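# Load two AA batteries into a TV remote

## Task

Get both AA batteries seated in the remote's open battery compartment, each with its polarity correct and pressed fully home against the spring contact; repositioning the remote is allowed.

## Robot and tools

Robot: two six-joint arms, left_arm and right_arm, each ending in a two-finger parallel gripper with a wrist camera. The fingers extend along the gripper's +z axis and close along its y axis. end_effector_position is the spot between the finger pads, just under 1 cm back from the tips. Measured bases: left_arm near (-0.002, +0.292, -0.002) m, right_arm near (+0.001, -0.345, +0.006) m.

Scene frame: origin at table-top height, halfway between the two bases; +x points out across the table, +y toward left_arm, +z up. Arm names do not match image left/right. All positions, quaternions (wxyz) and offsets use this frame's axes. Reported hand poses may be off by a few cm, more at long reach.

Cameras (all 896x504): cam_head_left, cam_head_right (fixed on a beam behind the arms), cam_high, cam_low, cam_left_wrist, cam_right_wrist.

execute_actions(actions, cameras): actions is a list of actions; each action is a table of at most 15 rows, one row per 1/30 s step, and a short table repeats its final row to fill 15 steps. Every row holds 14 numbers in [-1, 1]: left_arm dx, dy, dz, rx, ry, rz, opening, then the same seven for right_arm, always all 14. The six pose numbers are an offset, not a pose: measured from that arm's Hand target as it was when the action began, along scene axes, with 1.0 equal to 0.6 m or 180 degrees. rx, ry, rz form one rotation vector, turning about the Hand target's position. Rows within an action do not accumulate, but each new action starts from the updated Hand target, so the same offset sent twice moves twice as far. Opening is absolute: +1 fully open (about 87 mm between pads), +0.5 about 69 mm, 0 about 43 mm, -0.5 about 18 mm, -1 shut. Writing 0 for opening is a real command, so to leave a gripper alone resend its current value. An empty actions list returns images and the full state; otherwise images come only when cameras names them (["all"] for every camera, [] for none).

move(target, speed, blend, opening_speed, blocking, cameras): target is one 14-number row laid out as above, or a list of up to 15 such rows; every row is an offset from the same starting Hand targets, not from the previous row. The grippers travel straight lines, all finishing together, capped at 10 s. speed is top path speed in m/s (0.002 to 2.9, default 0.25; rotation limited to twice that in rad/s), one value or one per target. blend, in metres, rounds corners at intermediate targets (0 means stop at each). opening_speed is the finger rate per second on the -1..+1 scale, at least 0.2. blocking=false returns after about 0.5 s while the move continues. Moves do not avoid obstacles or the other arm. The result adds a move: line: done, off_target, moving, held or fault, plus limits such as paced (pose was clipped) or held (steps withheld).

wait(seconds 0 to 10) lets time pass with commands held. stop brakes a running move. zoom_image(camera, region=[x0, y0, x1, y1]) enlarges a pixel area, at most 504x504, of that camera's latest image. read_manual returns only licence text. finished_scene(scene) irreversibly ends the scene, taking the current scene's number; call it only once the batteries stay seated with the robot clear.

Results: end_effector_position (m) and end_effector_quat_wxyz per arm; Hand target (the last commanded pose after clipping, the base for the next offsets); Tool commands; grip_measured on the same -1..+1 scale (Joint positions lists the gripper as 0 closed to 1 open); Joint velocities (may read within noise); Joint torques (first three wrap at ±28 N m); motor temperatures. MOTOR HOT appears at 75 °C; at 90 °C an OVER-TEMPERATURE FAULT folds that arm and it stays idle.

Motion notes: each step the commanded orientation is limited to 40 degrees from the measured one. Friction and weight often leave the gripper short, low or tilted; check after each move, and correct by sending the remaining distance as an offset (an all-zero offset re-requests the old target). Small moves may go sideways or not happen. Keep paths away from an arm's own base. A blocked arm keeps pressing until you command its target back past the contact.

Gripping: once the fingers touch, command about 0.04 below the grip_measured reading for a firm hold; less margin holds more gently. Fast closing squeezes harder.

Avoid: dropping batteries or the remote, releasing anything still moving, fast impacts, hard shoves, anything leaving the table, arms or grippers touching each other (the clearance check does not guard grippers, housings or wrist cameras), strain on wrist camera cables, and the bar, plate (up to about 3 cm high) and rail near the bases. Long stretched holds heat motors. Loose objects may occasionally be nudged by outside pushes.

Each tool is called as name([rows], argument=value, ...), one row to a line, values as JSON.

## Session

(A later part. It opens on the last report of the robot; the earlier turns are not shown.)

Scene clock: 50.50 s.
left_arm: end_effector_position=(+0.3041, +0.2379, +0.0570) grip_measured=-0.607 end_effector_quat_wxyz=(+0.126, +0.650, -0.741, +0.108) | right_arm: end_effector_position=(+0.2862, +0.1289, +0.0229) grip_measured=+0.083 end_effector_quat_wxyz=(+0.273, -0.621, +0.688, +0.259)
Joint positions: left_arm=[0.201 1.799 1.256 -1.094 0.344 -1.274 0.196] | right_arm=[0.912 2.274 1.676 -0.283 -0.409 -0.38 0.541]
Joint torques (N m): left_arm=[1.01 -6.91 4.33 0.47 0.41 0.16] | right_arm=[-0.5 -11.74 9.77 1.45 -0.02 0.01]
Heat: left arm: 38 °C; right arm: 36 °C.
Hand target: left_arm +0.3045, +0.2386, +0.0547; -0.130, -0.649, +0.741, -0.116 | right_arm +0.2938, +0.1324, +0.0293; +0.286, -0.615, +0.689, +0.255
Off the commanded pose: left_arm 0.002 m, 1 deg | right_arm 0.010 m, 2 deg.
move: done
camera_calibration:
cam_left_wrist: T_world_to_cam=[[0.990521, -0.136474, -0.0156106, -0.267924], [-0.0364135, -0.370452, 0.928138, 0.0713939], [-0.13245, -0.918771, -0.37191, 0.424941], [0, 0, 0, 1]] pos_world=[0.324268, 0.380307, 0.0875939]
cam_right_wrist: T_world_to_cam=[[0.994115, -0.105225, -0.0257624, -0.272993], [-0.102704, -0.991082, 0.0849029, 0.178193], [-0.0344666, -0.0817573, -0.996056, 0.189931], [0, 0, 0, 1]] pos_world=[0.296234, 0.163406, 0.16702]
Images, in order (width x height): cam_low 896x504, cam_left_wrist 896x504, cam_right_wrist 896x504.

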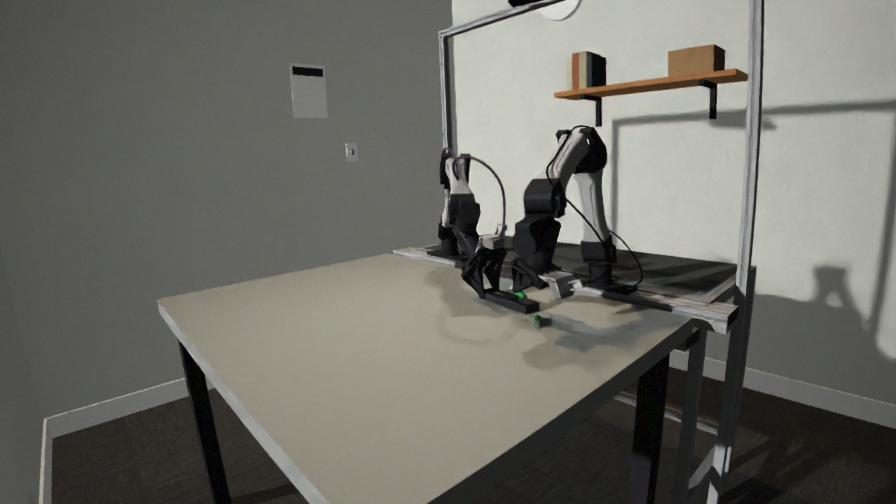

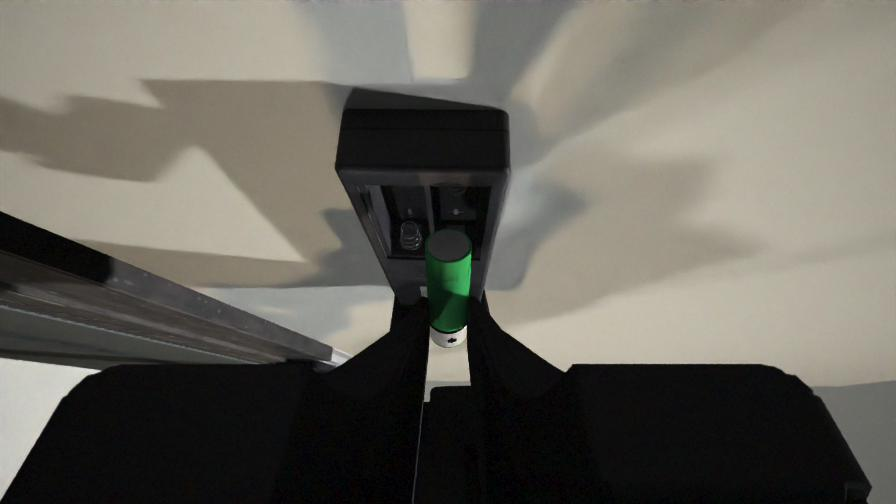

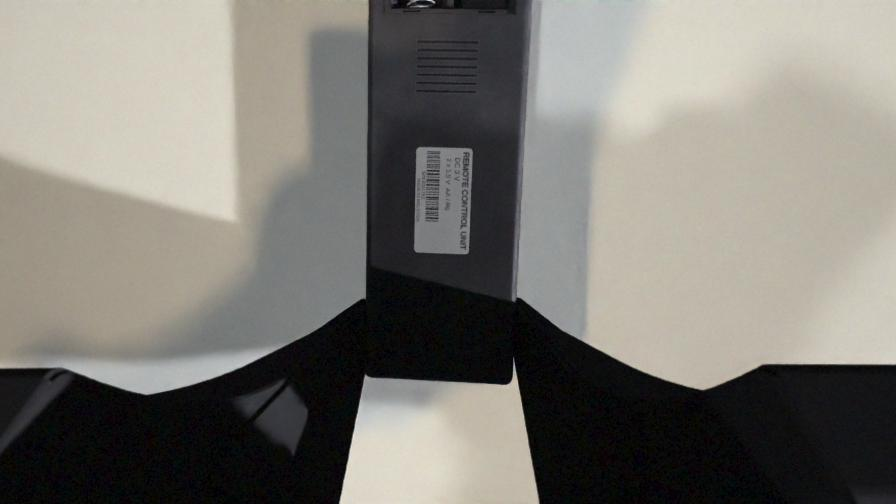

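move(target=[0.0047,-0.0005,-0.0325,0,0,0,-0.7,0,0,0,0,0,0,0.04], speed=0.1, cameras=["cam_left_wrist","cam_low"])

zoom_image(camera="cam_left_wrist", region=[340, 120, 560, 340])

zoom_image(camera="cam_low", region=[450, 260, 570, 340])

Scene clock: 52.33 s.
left_arm: end_effector_position=(+0.3060, +0.2370, +0.0401) grip_measured=-0.607 end_effector_quat_wxyz=(+0.130, +0.650, -0.740, +0.112) | right_arm: end_effector_position=(+0.2862, +0.1289, +0.0229) grip_measured=+0.083 end_effector_quat_wxyz=(+0.273, -0.621, +0.688, +0.259)
Joint positions: left_arm=[0.201 1.833 1.223 -1.032 0.355 -1.274 0.196] | right_arm=[0.912 2.274 1.676 -0.283 -0.409 -0.38 0.541]
Joint torques (N m): left_arm=[0.68 -6.86 4.05 0.53 0.27 0.09] | right_arm=[-0.4 -11.9 9.66 1.45 -0.05 0]
Heat: left arm: 38 °C; right arm: 36 °C.
Hand target: left_arm +0.3073, +0.2382, +0.0353; -0.130, -0.649, +0.741, -0.116 | right_arm +0.2938, +0.1324, +0.0293; +0.286, -0.615, +0.689, +0.255
Off the commanded pose: left_arm 0.005 m, 0 deg | right_arm 0.010 m, 2 deg.
move: done
camera_calibration:
cam_left_wrist: T_world_to_cam=[[0.990598, -0.135803, -0.0165221, -0.270279], [-0.0338171, -0.360101, 0.9323, 0.0833854], [-0.132558, -0.922976, -0.361308, 0.418715], [0, 0, 0, 1]] pos_world=[0.326062, 0.379787, 0.0690794]
Images, in order (width x height): cam_low 896x504, cam_left_wrist 896x504.

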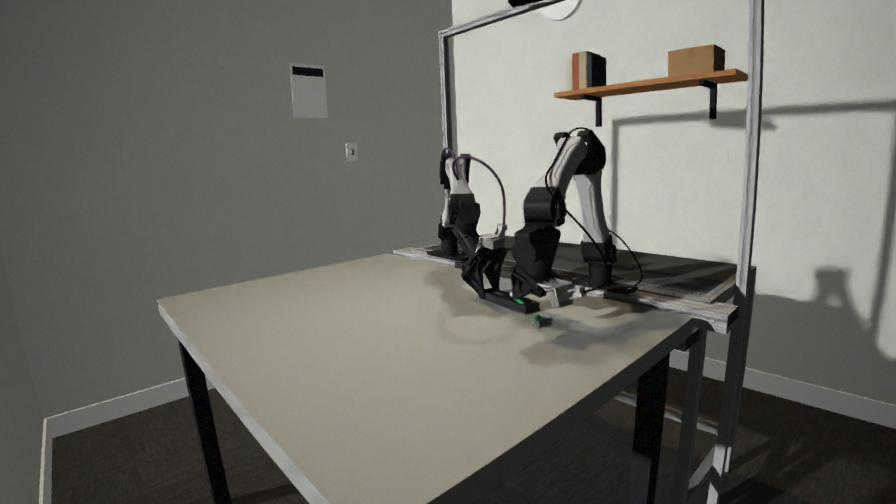

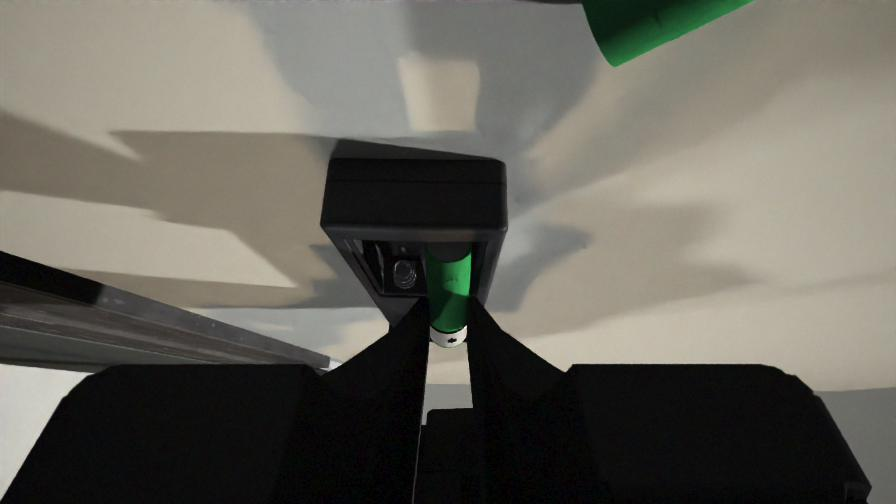

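Scaled by 2.291 from the camera's 896x504 image, which has a finer 1280x720 frame.

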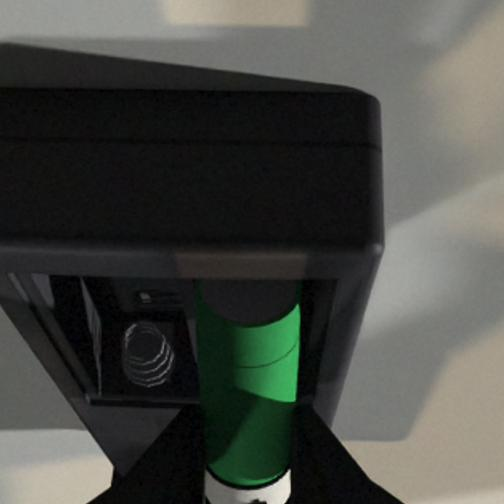

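Scaled by 4.200 from the camera's 896x504 image, which has a finer 1280x720 frame.

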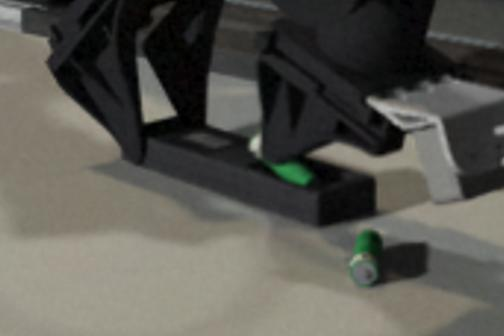

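move(target=[0.0032,-0.0003,-0.015,0,0,0,-0.7,0,0,0,0,0,0,0.04], speed=0.06, cameras=["cam_left_wrist","cam_low"])

zoom_image(camera="cam_left_wrist", region=[340, 140, 560, 360])

zoom_image(camera="cam_low", region=[490, 270, 550, 320])

Scene clock: 53.40 s.
left_arm: end_effector_position=(+0.3074, +0.2357, +0.0347) grip_measured=-0.607 end_effector_quat_wxyz=(+0.133, +0.650, -0.739, +0.116) | right_arm: end_effector_position=(+0.2863, +0.1289, +0.0229) grip_measured=+0.083 end_effector_quat_wxyz=(+0.273, -0.620, +0.688, +0.259)
Joint positions: left_arm=[0.201 1.848 1.215 -1.01 0.366 -1.274 0.196] | right_arm=[0.912 2.274 1.676 -0.283 -0.409 -0.38 0.541]
Joint torques (N m): left_arm=[0.42 -6.43 3.82 0.72 0.17 0.06] | right_arm=[-0.5 -11.73 9.68 1.46 -0.02 0.01]
Heat: left arm: 38 °C; right arm: 36 °C.
Hand target: left_arm +0.3092, +0.2381, +0.0262; -0.130, -0.649, +0.741, -0.115 | right_arm +0.2938, +0.1324, +0.0293; +0.286, -0.615, +0.689, +0.255
Off the commanded pose: left_arm 0.009 m, 0 deg | right_arm 0.010 m, 2 deg.
move: done
camera_calibration:
cam_left_wrist: T_world_to_cam=[[0.990757, -0.134853, -0.0146712, -0.272346], [-0.0337981, -0.350152, 0.936083, 0.0854971], [-0.131371, -0.926935, -0.351473, 0.415949], [0, 0, 0, 1]] pos_world=[0.327362, 0.378768, 0.062167]
Images, in order (width x height): cam_low 896x504, cam_left_wrist 896x504.

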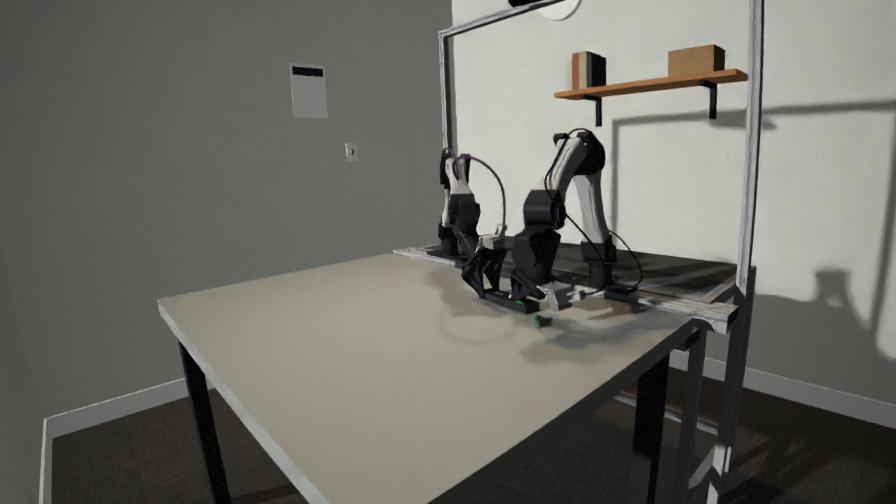

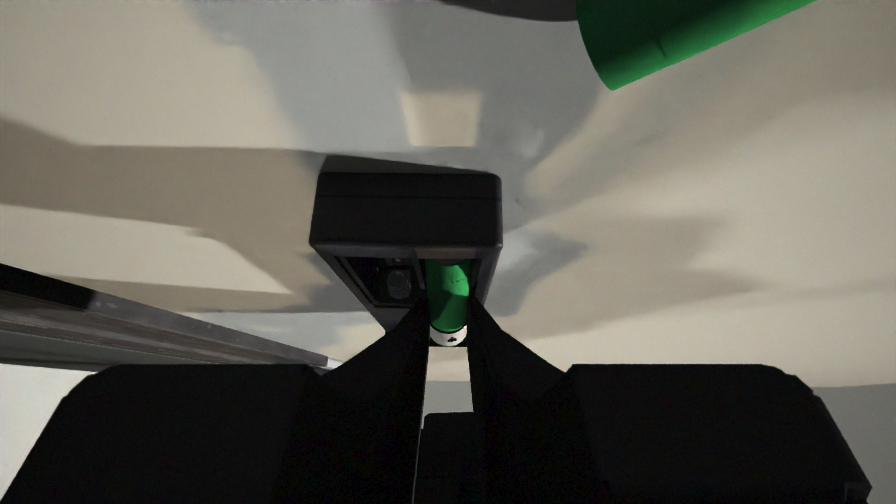

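Scaled by 2.291 from the camera's 896x504 image, which has a finer 1280x720 frame.

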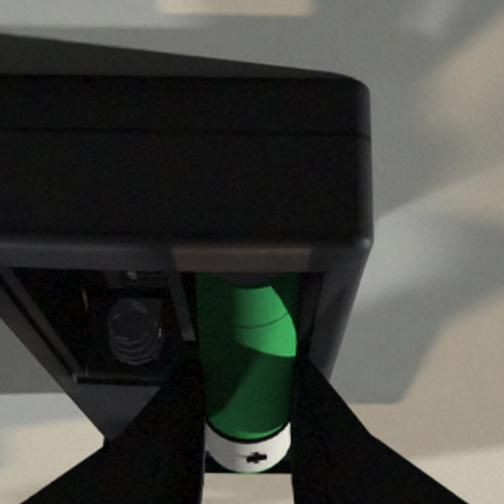

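Scaled by 8.400 from the camera's 896x504 image, which has a finer 1280x720 frame.

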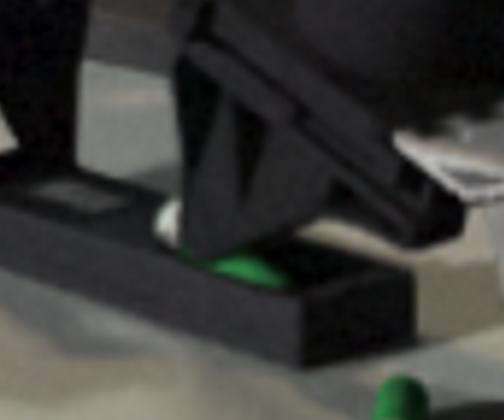

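move(target=[0,0,-0.007,0,0,0,-0.7,0,0,0,0,0,0,0.04], speed=0.06, cameras=["cam_low"])

zoom_image(camera="cam_low", region=[490, 270, 550, 320])

Scene clock: 54.53 s.
left_arm: end_effector_position=(+0.3074, +0.2346, +0.0344) grip_measured=-0.607 end_effector_quat_wxyz=(+0.135, +0.649, -0.739, +0.119) | right_arm: end_effector_position=(+0.2864, +0.1288, +0.0229) grip_measured=+0.083 end_effector_quat_wxyz=(+0.273, -0.620, +0.688, +0.259)
Joint positions: left_arm=[0.201 1.848 1.21 -1.005 0.373 -1.274 0.196] | right_arm=[0.912 2.274 1.676 -0.283 -0.408 -0.38 0.541]
Joint torques (N m): left_arm=[0.42 -5.97 3.43 0.82 0.1 0.07] | right_arm=[-0.42 -11.74 9.78 1.46 -0.04 0.02]
Heat: left arm: 38 °C; right arm: 36 °C.
Hand target: left_arm +0.3091, +0.2381, +0.0220; -0.130, -0.649, +0.741, -0.115 | right_arm +0.2938, +0.1324, +0.0293; +0.286, -0.615, +0.689, +0.255
Off the commanded pose: left_arm 0.013 m, 1 deg | right_arm 0.010 m, 2 deg.
move: off_target (left_arm)
Images, in order (width x height): cam_low 896x504.

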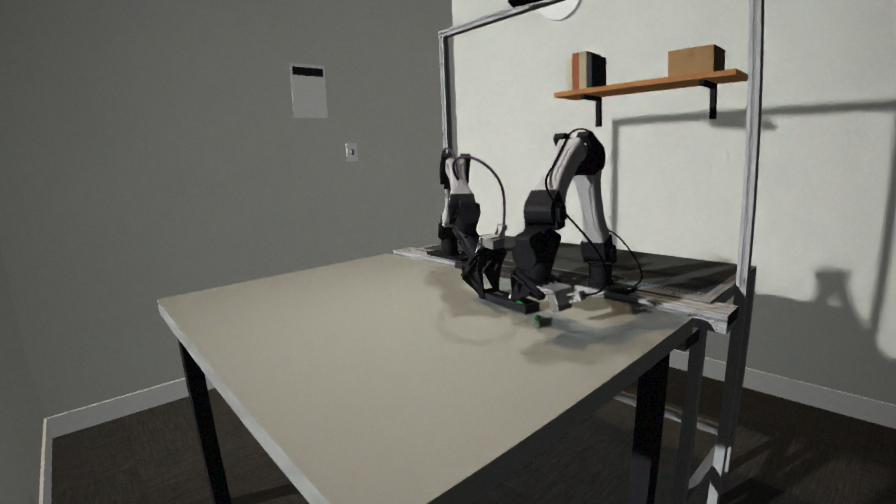

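Scaled by 8.400 from the camera's 896x504 image, which has a finer 1280x720 frame.

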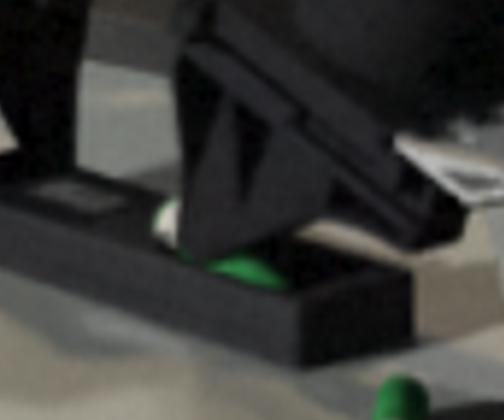

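move(target=[0.0019,0.0166,0.006,0,0,0,-0.7,0,0,0,0,0,0,0.04], speed=0.06, cameras=["cam_low","cam_left_wrist"])

zoom_image(camera="cam_low", region=[490, 270, 550, 320])

zoom_image(camera="cam_left_wrist", region=[340, 160, 560, 380])

Scene clock: 55.83 s.
left_arm: end_effector_position=(+0.3073, +0.2361, +0.0343) grip_measured=-0.607 end_effector_quat_wxyz=(-0.140, -0.645, +0.740, -0.129) | right_arm: end_effector_position=(+0.2864, +0.1288, +0.0229) grip_measured=+0.083 end_effector_quat_wxyz=(+0.273, -0.620, +0.688, +0.259)
Joint positions: left_arm=[0.215 1.855 1.21 -1.005 0.394 -1.249 0.196] | right_arm=[0.912 2.274 1.676 -0.283 -0.408 -0.38 0.541]
Joint torques (N m): left_arm=[1.87 -6.06 5.26 0.49 -0.16 0.11] | right_arm=[-0.49 -11.7 9.76 1.45 -0.05 0]
Heat: left arm: 38 °C; right arm: 36 °C.
Hand target: left_arm +0.3103, +0.2480, +0.0256; -0.130, -0.649, +0.741, -0.116 | right_arm +0.2938, +0.1324, +0.0293; +0.286, -0.615, +0.689, +0.255
Off the commanded pose: left_arm 0.015 m, 2 deg | right_arm 0.010 m, 2 deg.
move: off_target (left_arm)
camera_calibration:
cam_left_wrist: T_world_to_cam=[[0.989966, -0.141266, -0.00347077, -0.270737], [-0.0427266, -0.322651, 0.945553, 0.0819622], [-0.134694, -0.935917, -0.32545, 0.418426], [0, 0, 0, 1]] pos_world=[0.327882, 0.379811, 0.0577374]
Images, in order (width x height): cam_low 896x504, cam_left_wrist 896x504.

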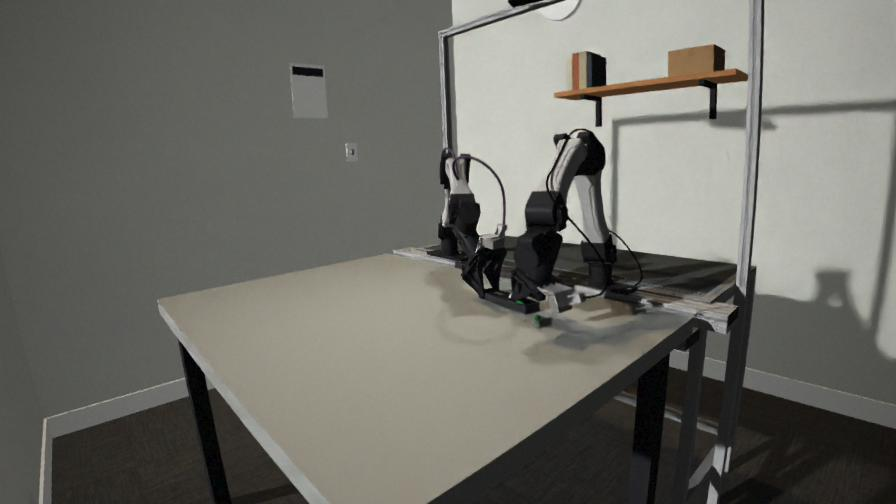

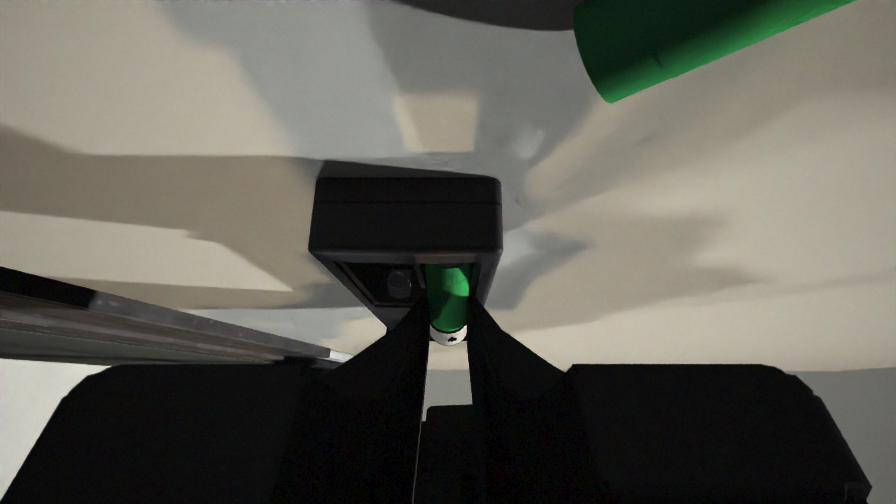

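Scaled by 8.400 from the camera's 896x504 image, which has a finer 1280x720 frame.

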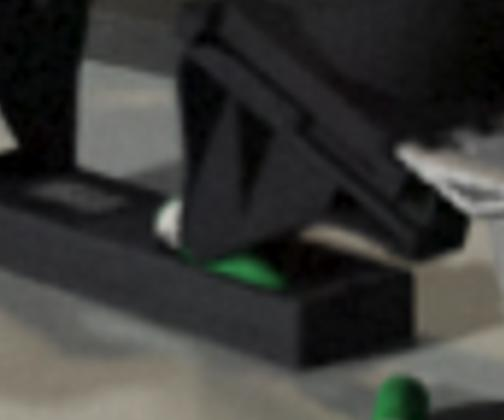

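Scaled by 2.291 from the camera's 896x504 image, which has a finer 1280x720 frame.

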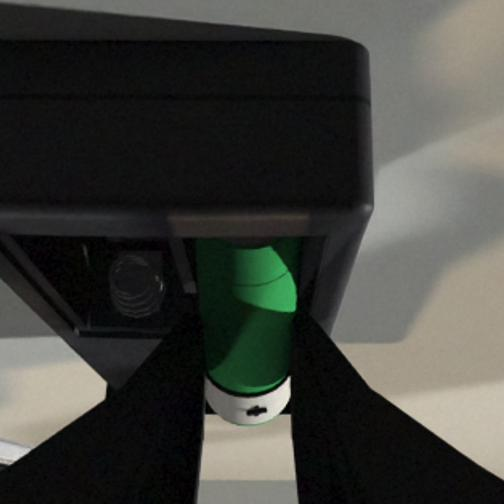

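move(target=[0.0007,0.0066,0.018,0,0,0,-0.7,0,0,0,0,0,0,0.04], speed=0.06, cameras=["cam_low","cam_left_wrist"])

zoom_image(camera="cam_low", region=[490, 270, 550, 320])

zoom_image(camera="cam_left_wrist", region=[340, 160, 560, 380])

Scene clock: 57.10 s.
left_arm: end_effector_position=(+0.3084, +0.2396, +0.0390) grip_measured=-0.607 end_effector_quat_wxyz=(-0.140, -0.645, +0.740, -0.129) | right_arm: end_effector_position=(+0.2873, +0.1299, +0.0237) grip_measured=+0.083 end_effector_quat_wxyz=(+0.276, -0.620, +0.687, +0.259)
Joint positions: left_arm=[0.226 1.855 1.23 -1.029 0.394 -1.236 0.196] | right_arm=[0.912 2.274 1.676 -0.277 -0.407 -0.379 0.541]
Joint torques (N m): left_arm=[2.06 -6.99 6.15 0.21 -0.16 0.16] | right_arm=[-0.46 -11.78 9.81 1.41 -0.04 -0.01]
Heat: left arm: 38 °C; right arm: 36 °C.
Hand target: left_arm +0.3108, +0.2521, +0.0365; -0.130, -0.649, +0.741, -0.116 | right_arm +0.2937, +0.1324, +0.0293; +0.285, -0.615, +0.689, +0.255
Off the commanded pose: left_arm 0.013 m, 2 deg | right_arm 0.009 m, 1 deg.
move: off_target (left_arm)
camera_calibration:
cam_left_wrist: T_world_to_cam=[[0.989834, -0.1422, -0.0028022, -0.271058], [-0.0435457, -0.321755, 0.945821, 0.0787024], [-0.135397, -0.936084, -0.324676, 0.423606], [0, 0, 0, 1]] pos_world=[0.329084, 0.383309, 0.0623366]
Images, in order (width x height): cam_low 896x504, cam_left_wrist 896x504.

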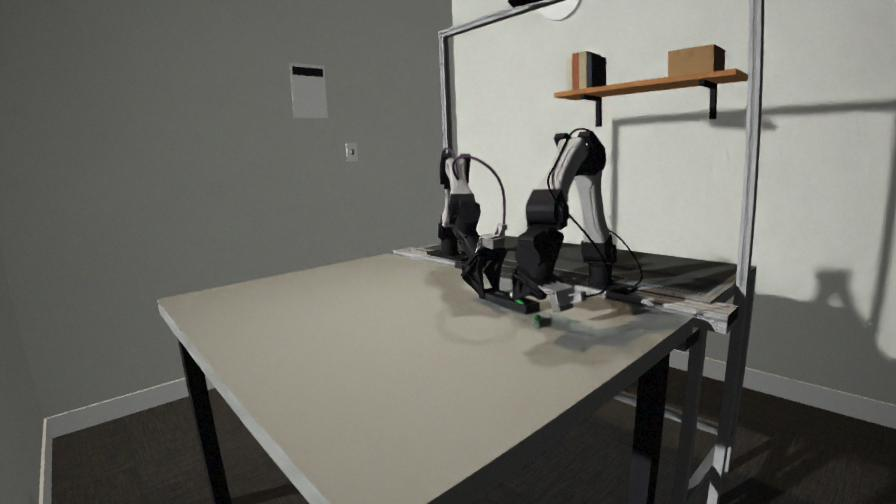

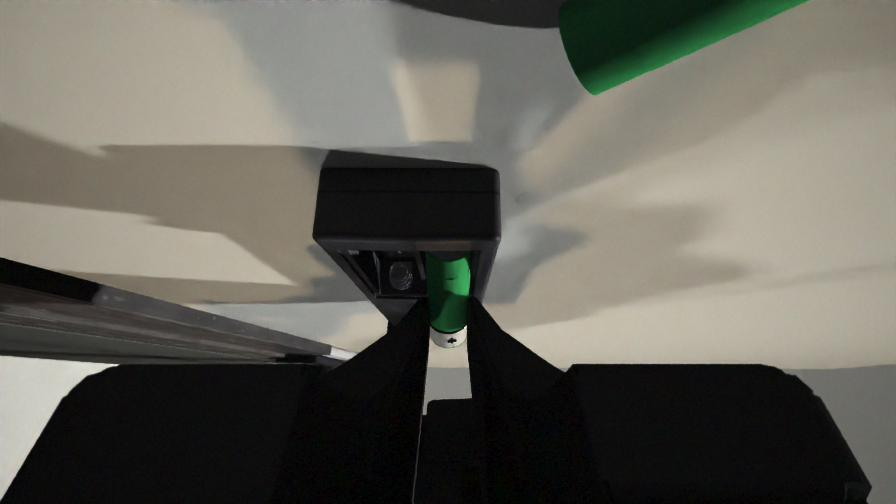

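Scaled by 8.400 from the camera's 896x504 image, which has a finer 1280x720 frame.

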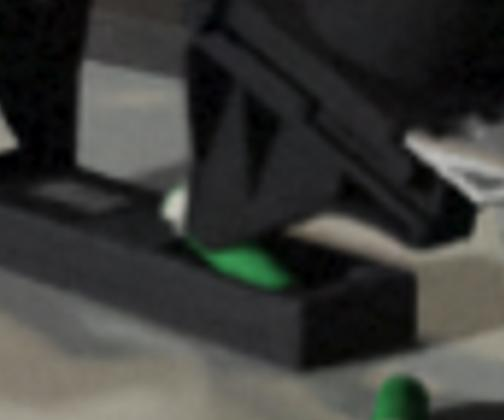

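Scaled by 2.291 from the camera's 896x504 image, which has a finer 1280x720 frame.

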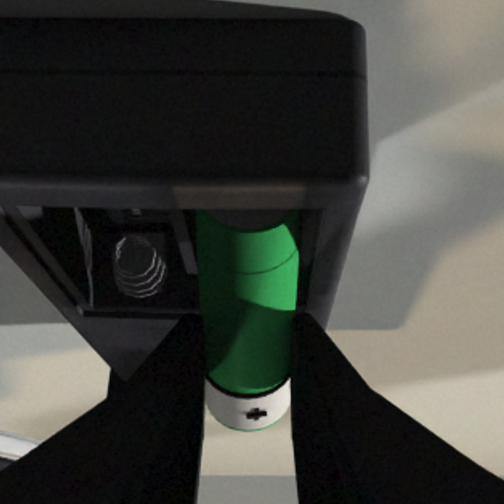

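move(target=[0.0004,0.0033,-0.007,0.0607,-0.0069,0,-0.7,0,0,0,0,0,0,0.0], speed=0.06, cameras=["cam_low","cam_left_wrist"])

zoom_image(camera="cam_low", region=[490, 270, 550, 320])

zoom_image(camera="cam_left_wrist", region=[340, 160, 560, 380])

Scene clock: 59.83 s.
left_arm: end_effector_position=(+0.3071, +0.2402, +0.0349) grip_measured=-0.607 end_effector_quat_wxyz=(-0.098, -0.651, +0.750, -0.073) | right_arm: end_effector_position=(+0.2871, +0.1311, +0.0242) grip_measured=+0.083 end_effector_quat_wxyz=(+0.278, -0.620, +0.686, +0.260)
Joint positions: left_arm=[0.16 1.824 1.23 -1.024 0.256 -1.311 0.196] | right_arm=[0.913 2.274 1.676 -0.272 -0.407 -0.379 0.541]
Joint torques (N m): left_arm=[0.38 -9.4 4.11 0.7 -0.72 -0.23] | right_arm=[-0.61 -11.75 9.72 1.37 -0.06 0.01]
Heat: left arm: 38 °C; right arm: 36 °C.
Hand target: left_arm +0.3111, +0.2540, +0.0322; -0.059, -0.657, +0.750, -0.052 | right_arm +0.2937, +0.1324, +0.0294; +0.286, -0.615, +0.689, +0.255
Off the commanded pose: left_arm 0.015 m, 5 deg | right_arm 0.008 m, 1 deg.
move: off_target (left_arm)
camera_calibration:
cam_left_wrist: T_world_to_cam=[[0.988564, -0.14734, -0.0321211, -0.267054], [-0.0384248, -0.452084, 0.891147, 0.114409], [-0.145823, -0.879722, -0.452576, 0.416817], [0, 0, 0, 1]] pos_world=[0.329178, 0.379058, 0.0781079]
Images, in order (width x height): cam_low 896x504, cam_left_wrist 896x504.

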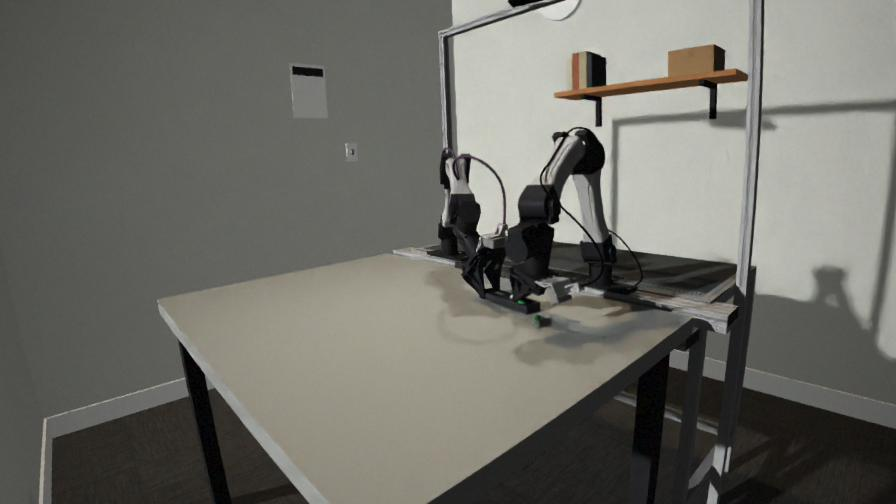

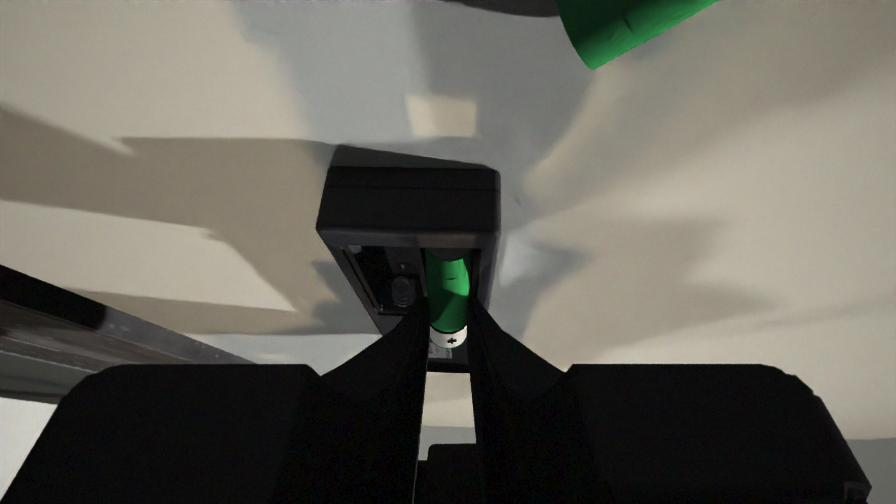

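Scaled by 8.400 from the camera's 896x504 image, which has a finer 1280x720 frame.

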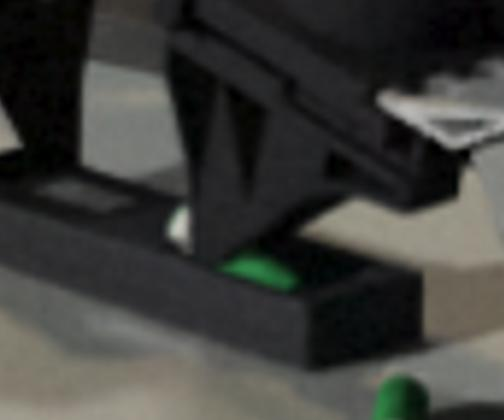

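Scaled by 2.291 from the camera's 896x504 image, which has a finer 1280x720 frame.

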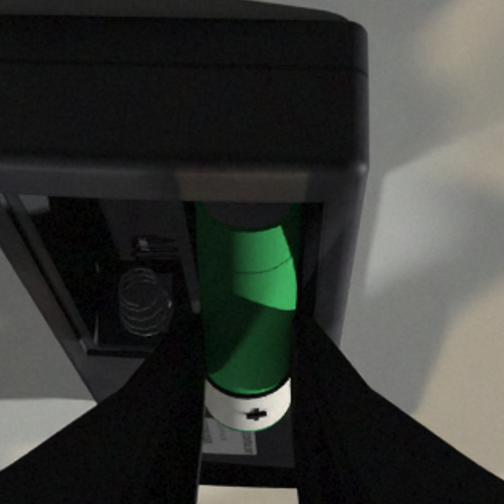

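move(target=[0.0013,0.0133,0.007,0,0,0,-0.7,0,0,0,0,0,0,0.0], speed=0.06, cameras=["cam_low","cam_left_wrist","cam_right_wrist"])

zoom_image(camera="cam_low", region=[490, 270, 550, 320])

zoom_image(camera="cam_left_wrist", region=[340, 160, 560, 380])

zoom_image(camera="cam_right_wrist", region=[340, 0, 560, 220])

Scene clock: 61.73 s.
left_arm: end_effector_position=(+0.3071, +0.2402, +0.0349) grip_measured=-0.607 end_effector_quat_wxyz=(-0.098, -0.651, +0.749, -0.073) | right_arm: end_effector_position=(+0.2871, +0.1311, +0.0242) grip_measured=+0.083 end_effector_quat_wxyz=(+0.278, -0.620, +0.686, +0.260)
Joint positions: left_arm=[0.16 1.824 1.23 -1.024 0.256 -1.312 0.196] | right_arm=[0.913 2.274 1.676 -0.272 -0.407 -0.379 0.541]
Joint torques (N m): left_arm=[2.52 -9.36 5.48 0.45 -0.76 0.09] | right_arm=[-0.69 -11.71 9.78 1.37 -0.03 0]
Heat: left arm: 39 °C; right arm: 36 °C.
Hand target: left_arm +0.3119, +0.2620, +0.0365; -0.060, -0.657, +0.750, -0.052 | right_arm +0.2937, +0.1324, +0.0294; +0.286, -0.615, +0.689, +0.255
Off the commanded pose: left_arm 0.022 m, 5 deg | right_arm 0.008 m, 1 deg.
move: off_target (left_arm)
camera_calibration:
cam_left_wrist: T_world_to_cam=[[0.9886, -0.147077, -0.0322096, -0.267158], [-0.038229, -0.45212, 0.891138, 0.114359], [-0.145628, -0.879748, -0.452588, 0.416764], [0, 0, 0, 1]] pos_world=[0.329178, 0.379059, 0.0781079]
cam_right_wrist: T_world_to_cam=[[0.994298, -0.104846, -0.0194387, -0.273902], [-0.103088, -0.991749, 0.0761988, 0.180804], [-0.0272674, -0.0737604, -0.996903, 0.188315], [0, 0, 0, 1]] pos_world=[0.296114, 0.164485, 0.168631]
Images, in order (width x height): cam_low 896x504, cam_left_wrist 896x504, cam_right_wrist 896x504.

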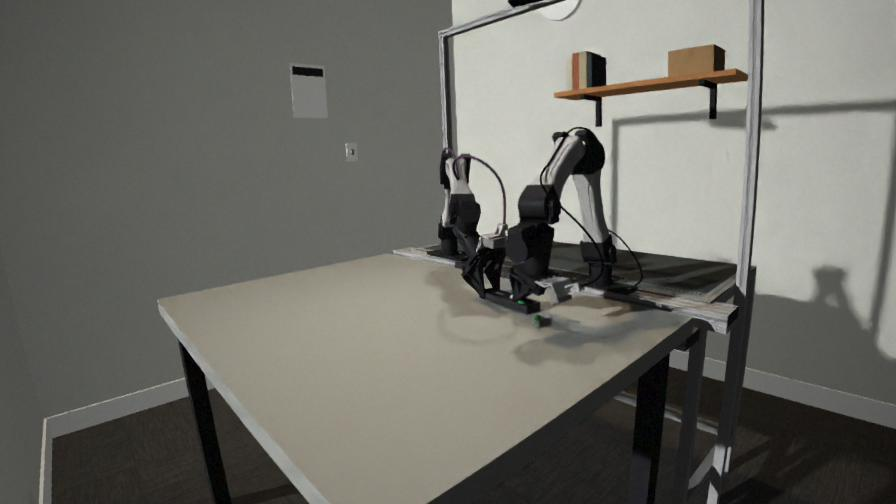

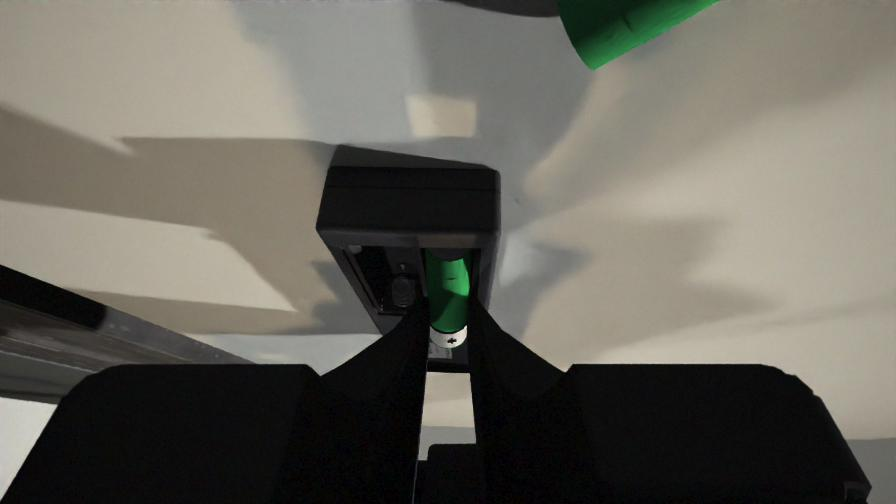

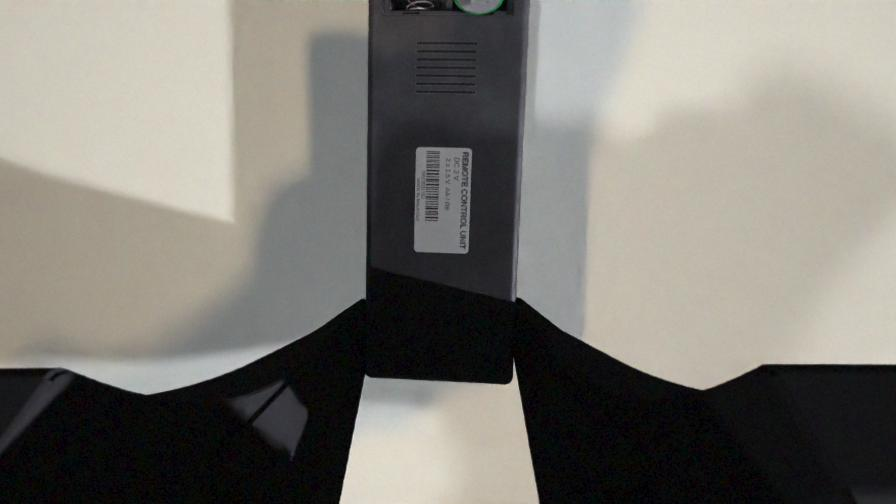

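Scaled by 8.400 from the camera's 896x504 image, which has a finer 1280x720 frame.

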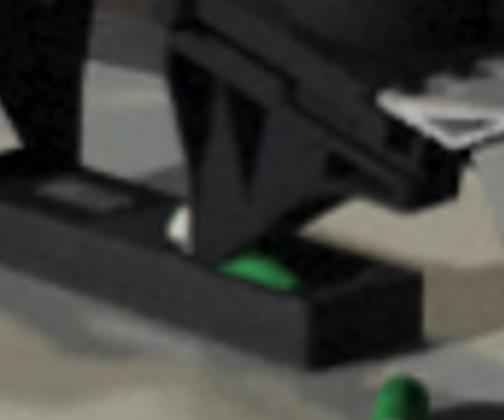

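Scaled by 2.291 from the camera's 896x504 image, which has a finer 1280x720 frame.

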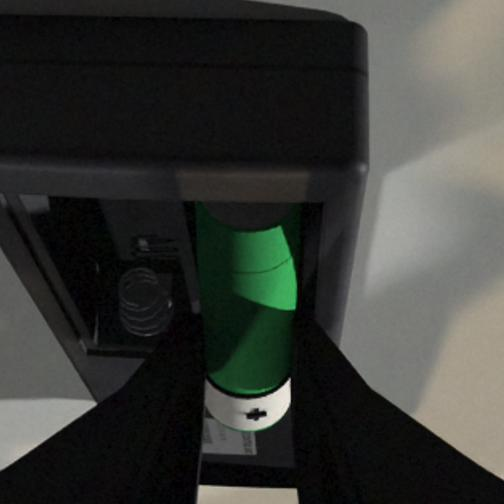

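Scaled by 2.291 from the camera's 896x504 image, which has a finer 1280x720 frame.

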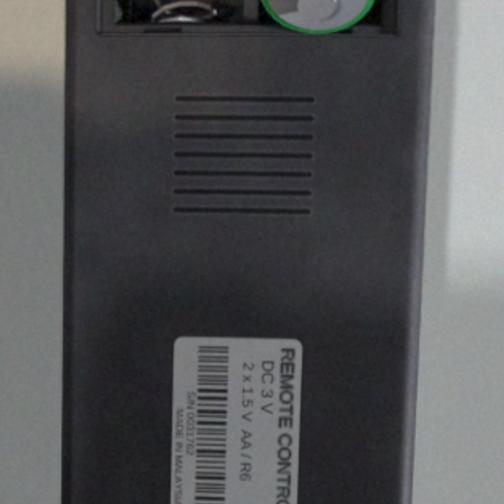

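move(target=[0.0023,0.02,0.006,0,0,0,-0.7,0,0,0,0,0,0,0.0], speed=0.06, cameras=["cam_right_wrist","cam_low"])

zoom_image(camera="cam_right_wrist", region=[340, 0, 560, 220])

zoom_image(camera="cam_low", region=[490, 270, 550, 320])

Scene clock: 63.17 s.
left_arm: end_effector_position=(+0.3067, +0.2496, +0.0381) grip_measured=-0.607 end_effector_quat_wxyz=(-0.098, -0.650, +0.750, -0.074) | right_arm: end_effector_position=(+0.2889, +0.1376, +0.0283) grip_measured=+0.082 end_effector_quat_wxyz=(+0.291, -0.621, +0.678, +0.263)
Joint positions: left_arm=[0.19 1.824 1.242 -1.043 0.256 -1.28 0.196] | right_arm=[0.917 2.274 1.676 -0.241 -0.407 -0.379 0.541]
Joint torques (N m): left_arm=[3.11 -8.8 6.41 0.39 -0.76 0.14] | right_arm=[-1.02 -11.74 9.77 1.11 -0.03 -0.01]
Motor temperatures (°C): left_arm=[22 39 34 24 24 25 24] | right_arm=[22 37 36 35 21 21 22]
Heat: left arm: 39 °C; right arm: 37 °C.
Hand target: left_arm +0.3131, +0.2740, +0.0400; -0.060, -0.657, +0.750, -0.051 | right_arm +0.2937, +0.1324, +0.0293; +0.286, -0.615, +0.689, +0.255
Off the commanded pose: left_arm 0.025 m, 5 deg | right_arm 0.007 m, 2 deg.
move: off_target (left_arm)
camera_calibration:
cam_right_wrist: T_world_to_cam=[[0.995039, -0.0994307, -0.00320194, -0.276294], [-0.0991537, -0.993853, 0.0492398, 0.187092], [-0.00807821, -0.0486781, -0.998782, 0.183879], [0, 0, 0, 1]] pos_world=[0.29496, 0.167421, 0.173558]
Images, in order (width x height): cam_low 896x504, cam_right_wrist 896x504.

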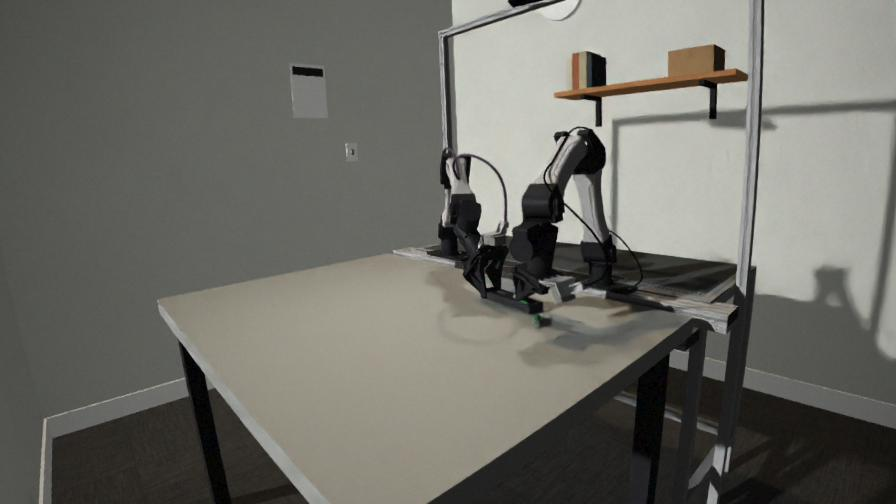

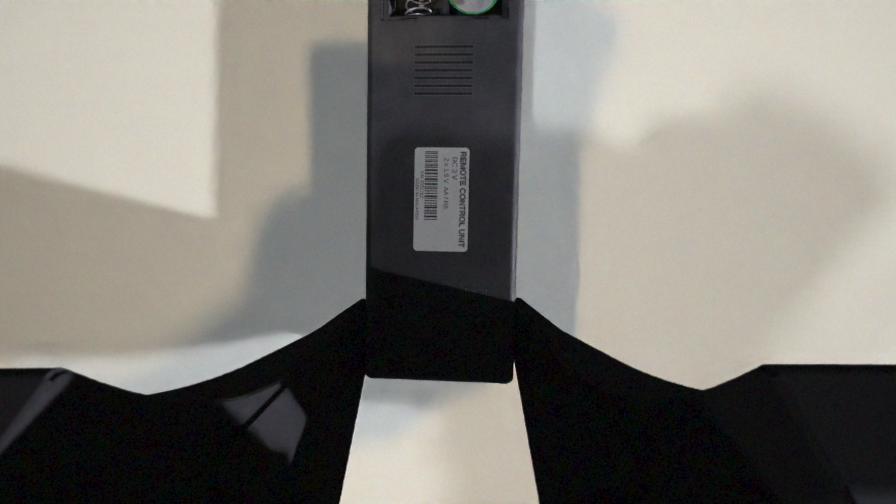

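Scaled by 2.291 from the camera's 896x504 image, which has a finer 1280x720 frame.

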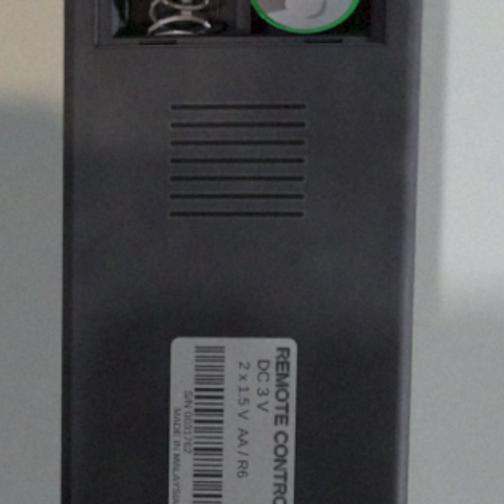

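Scaled by 8.400 from the camera's 896x504 image, which has a finer 1280x720 frame.

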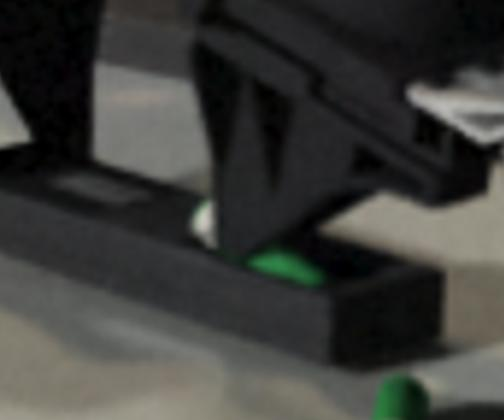

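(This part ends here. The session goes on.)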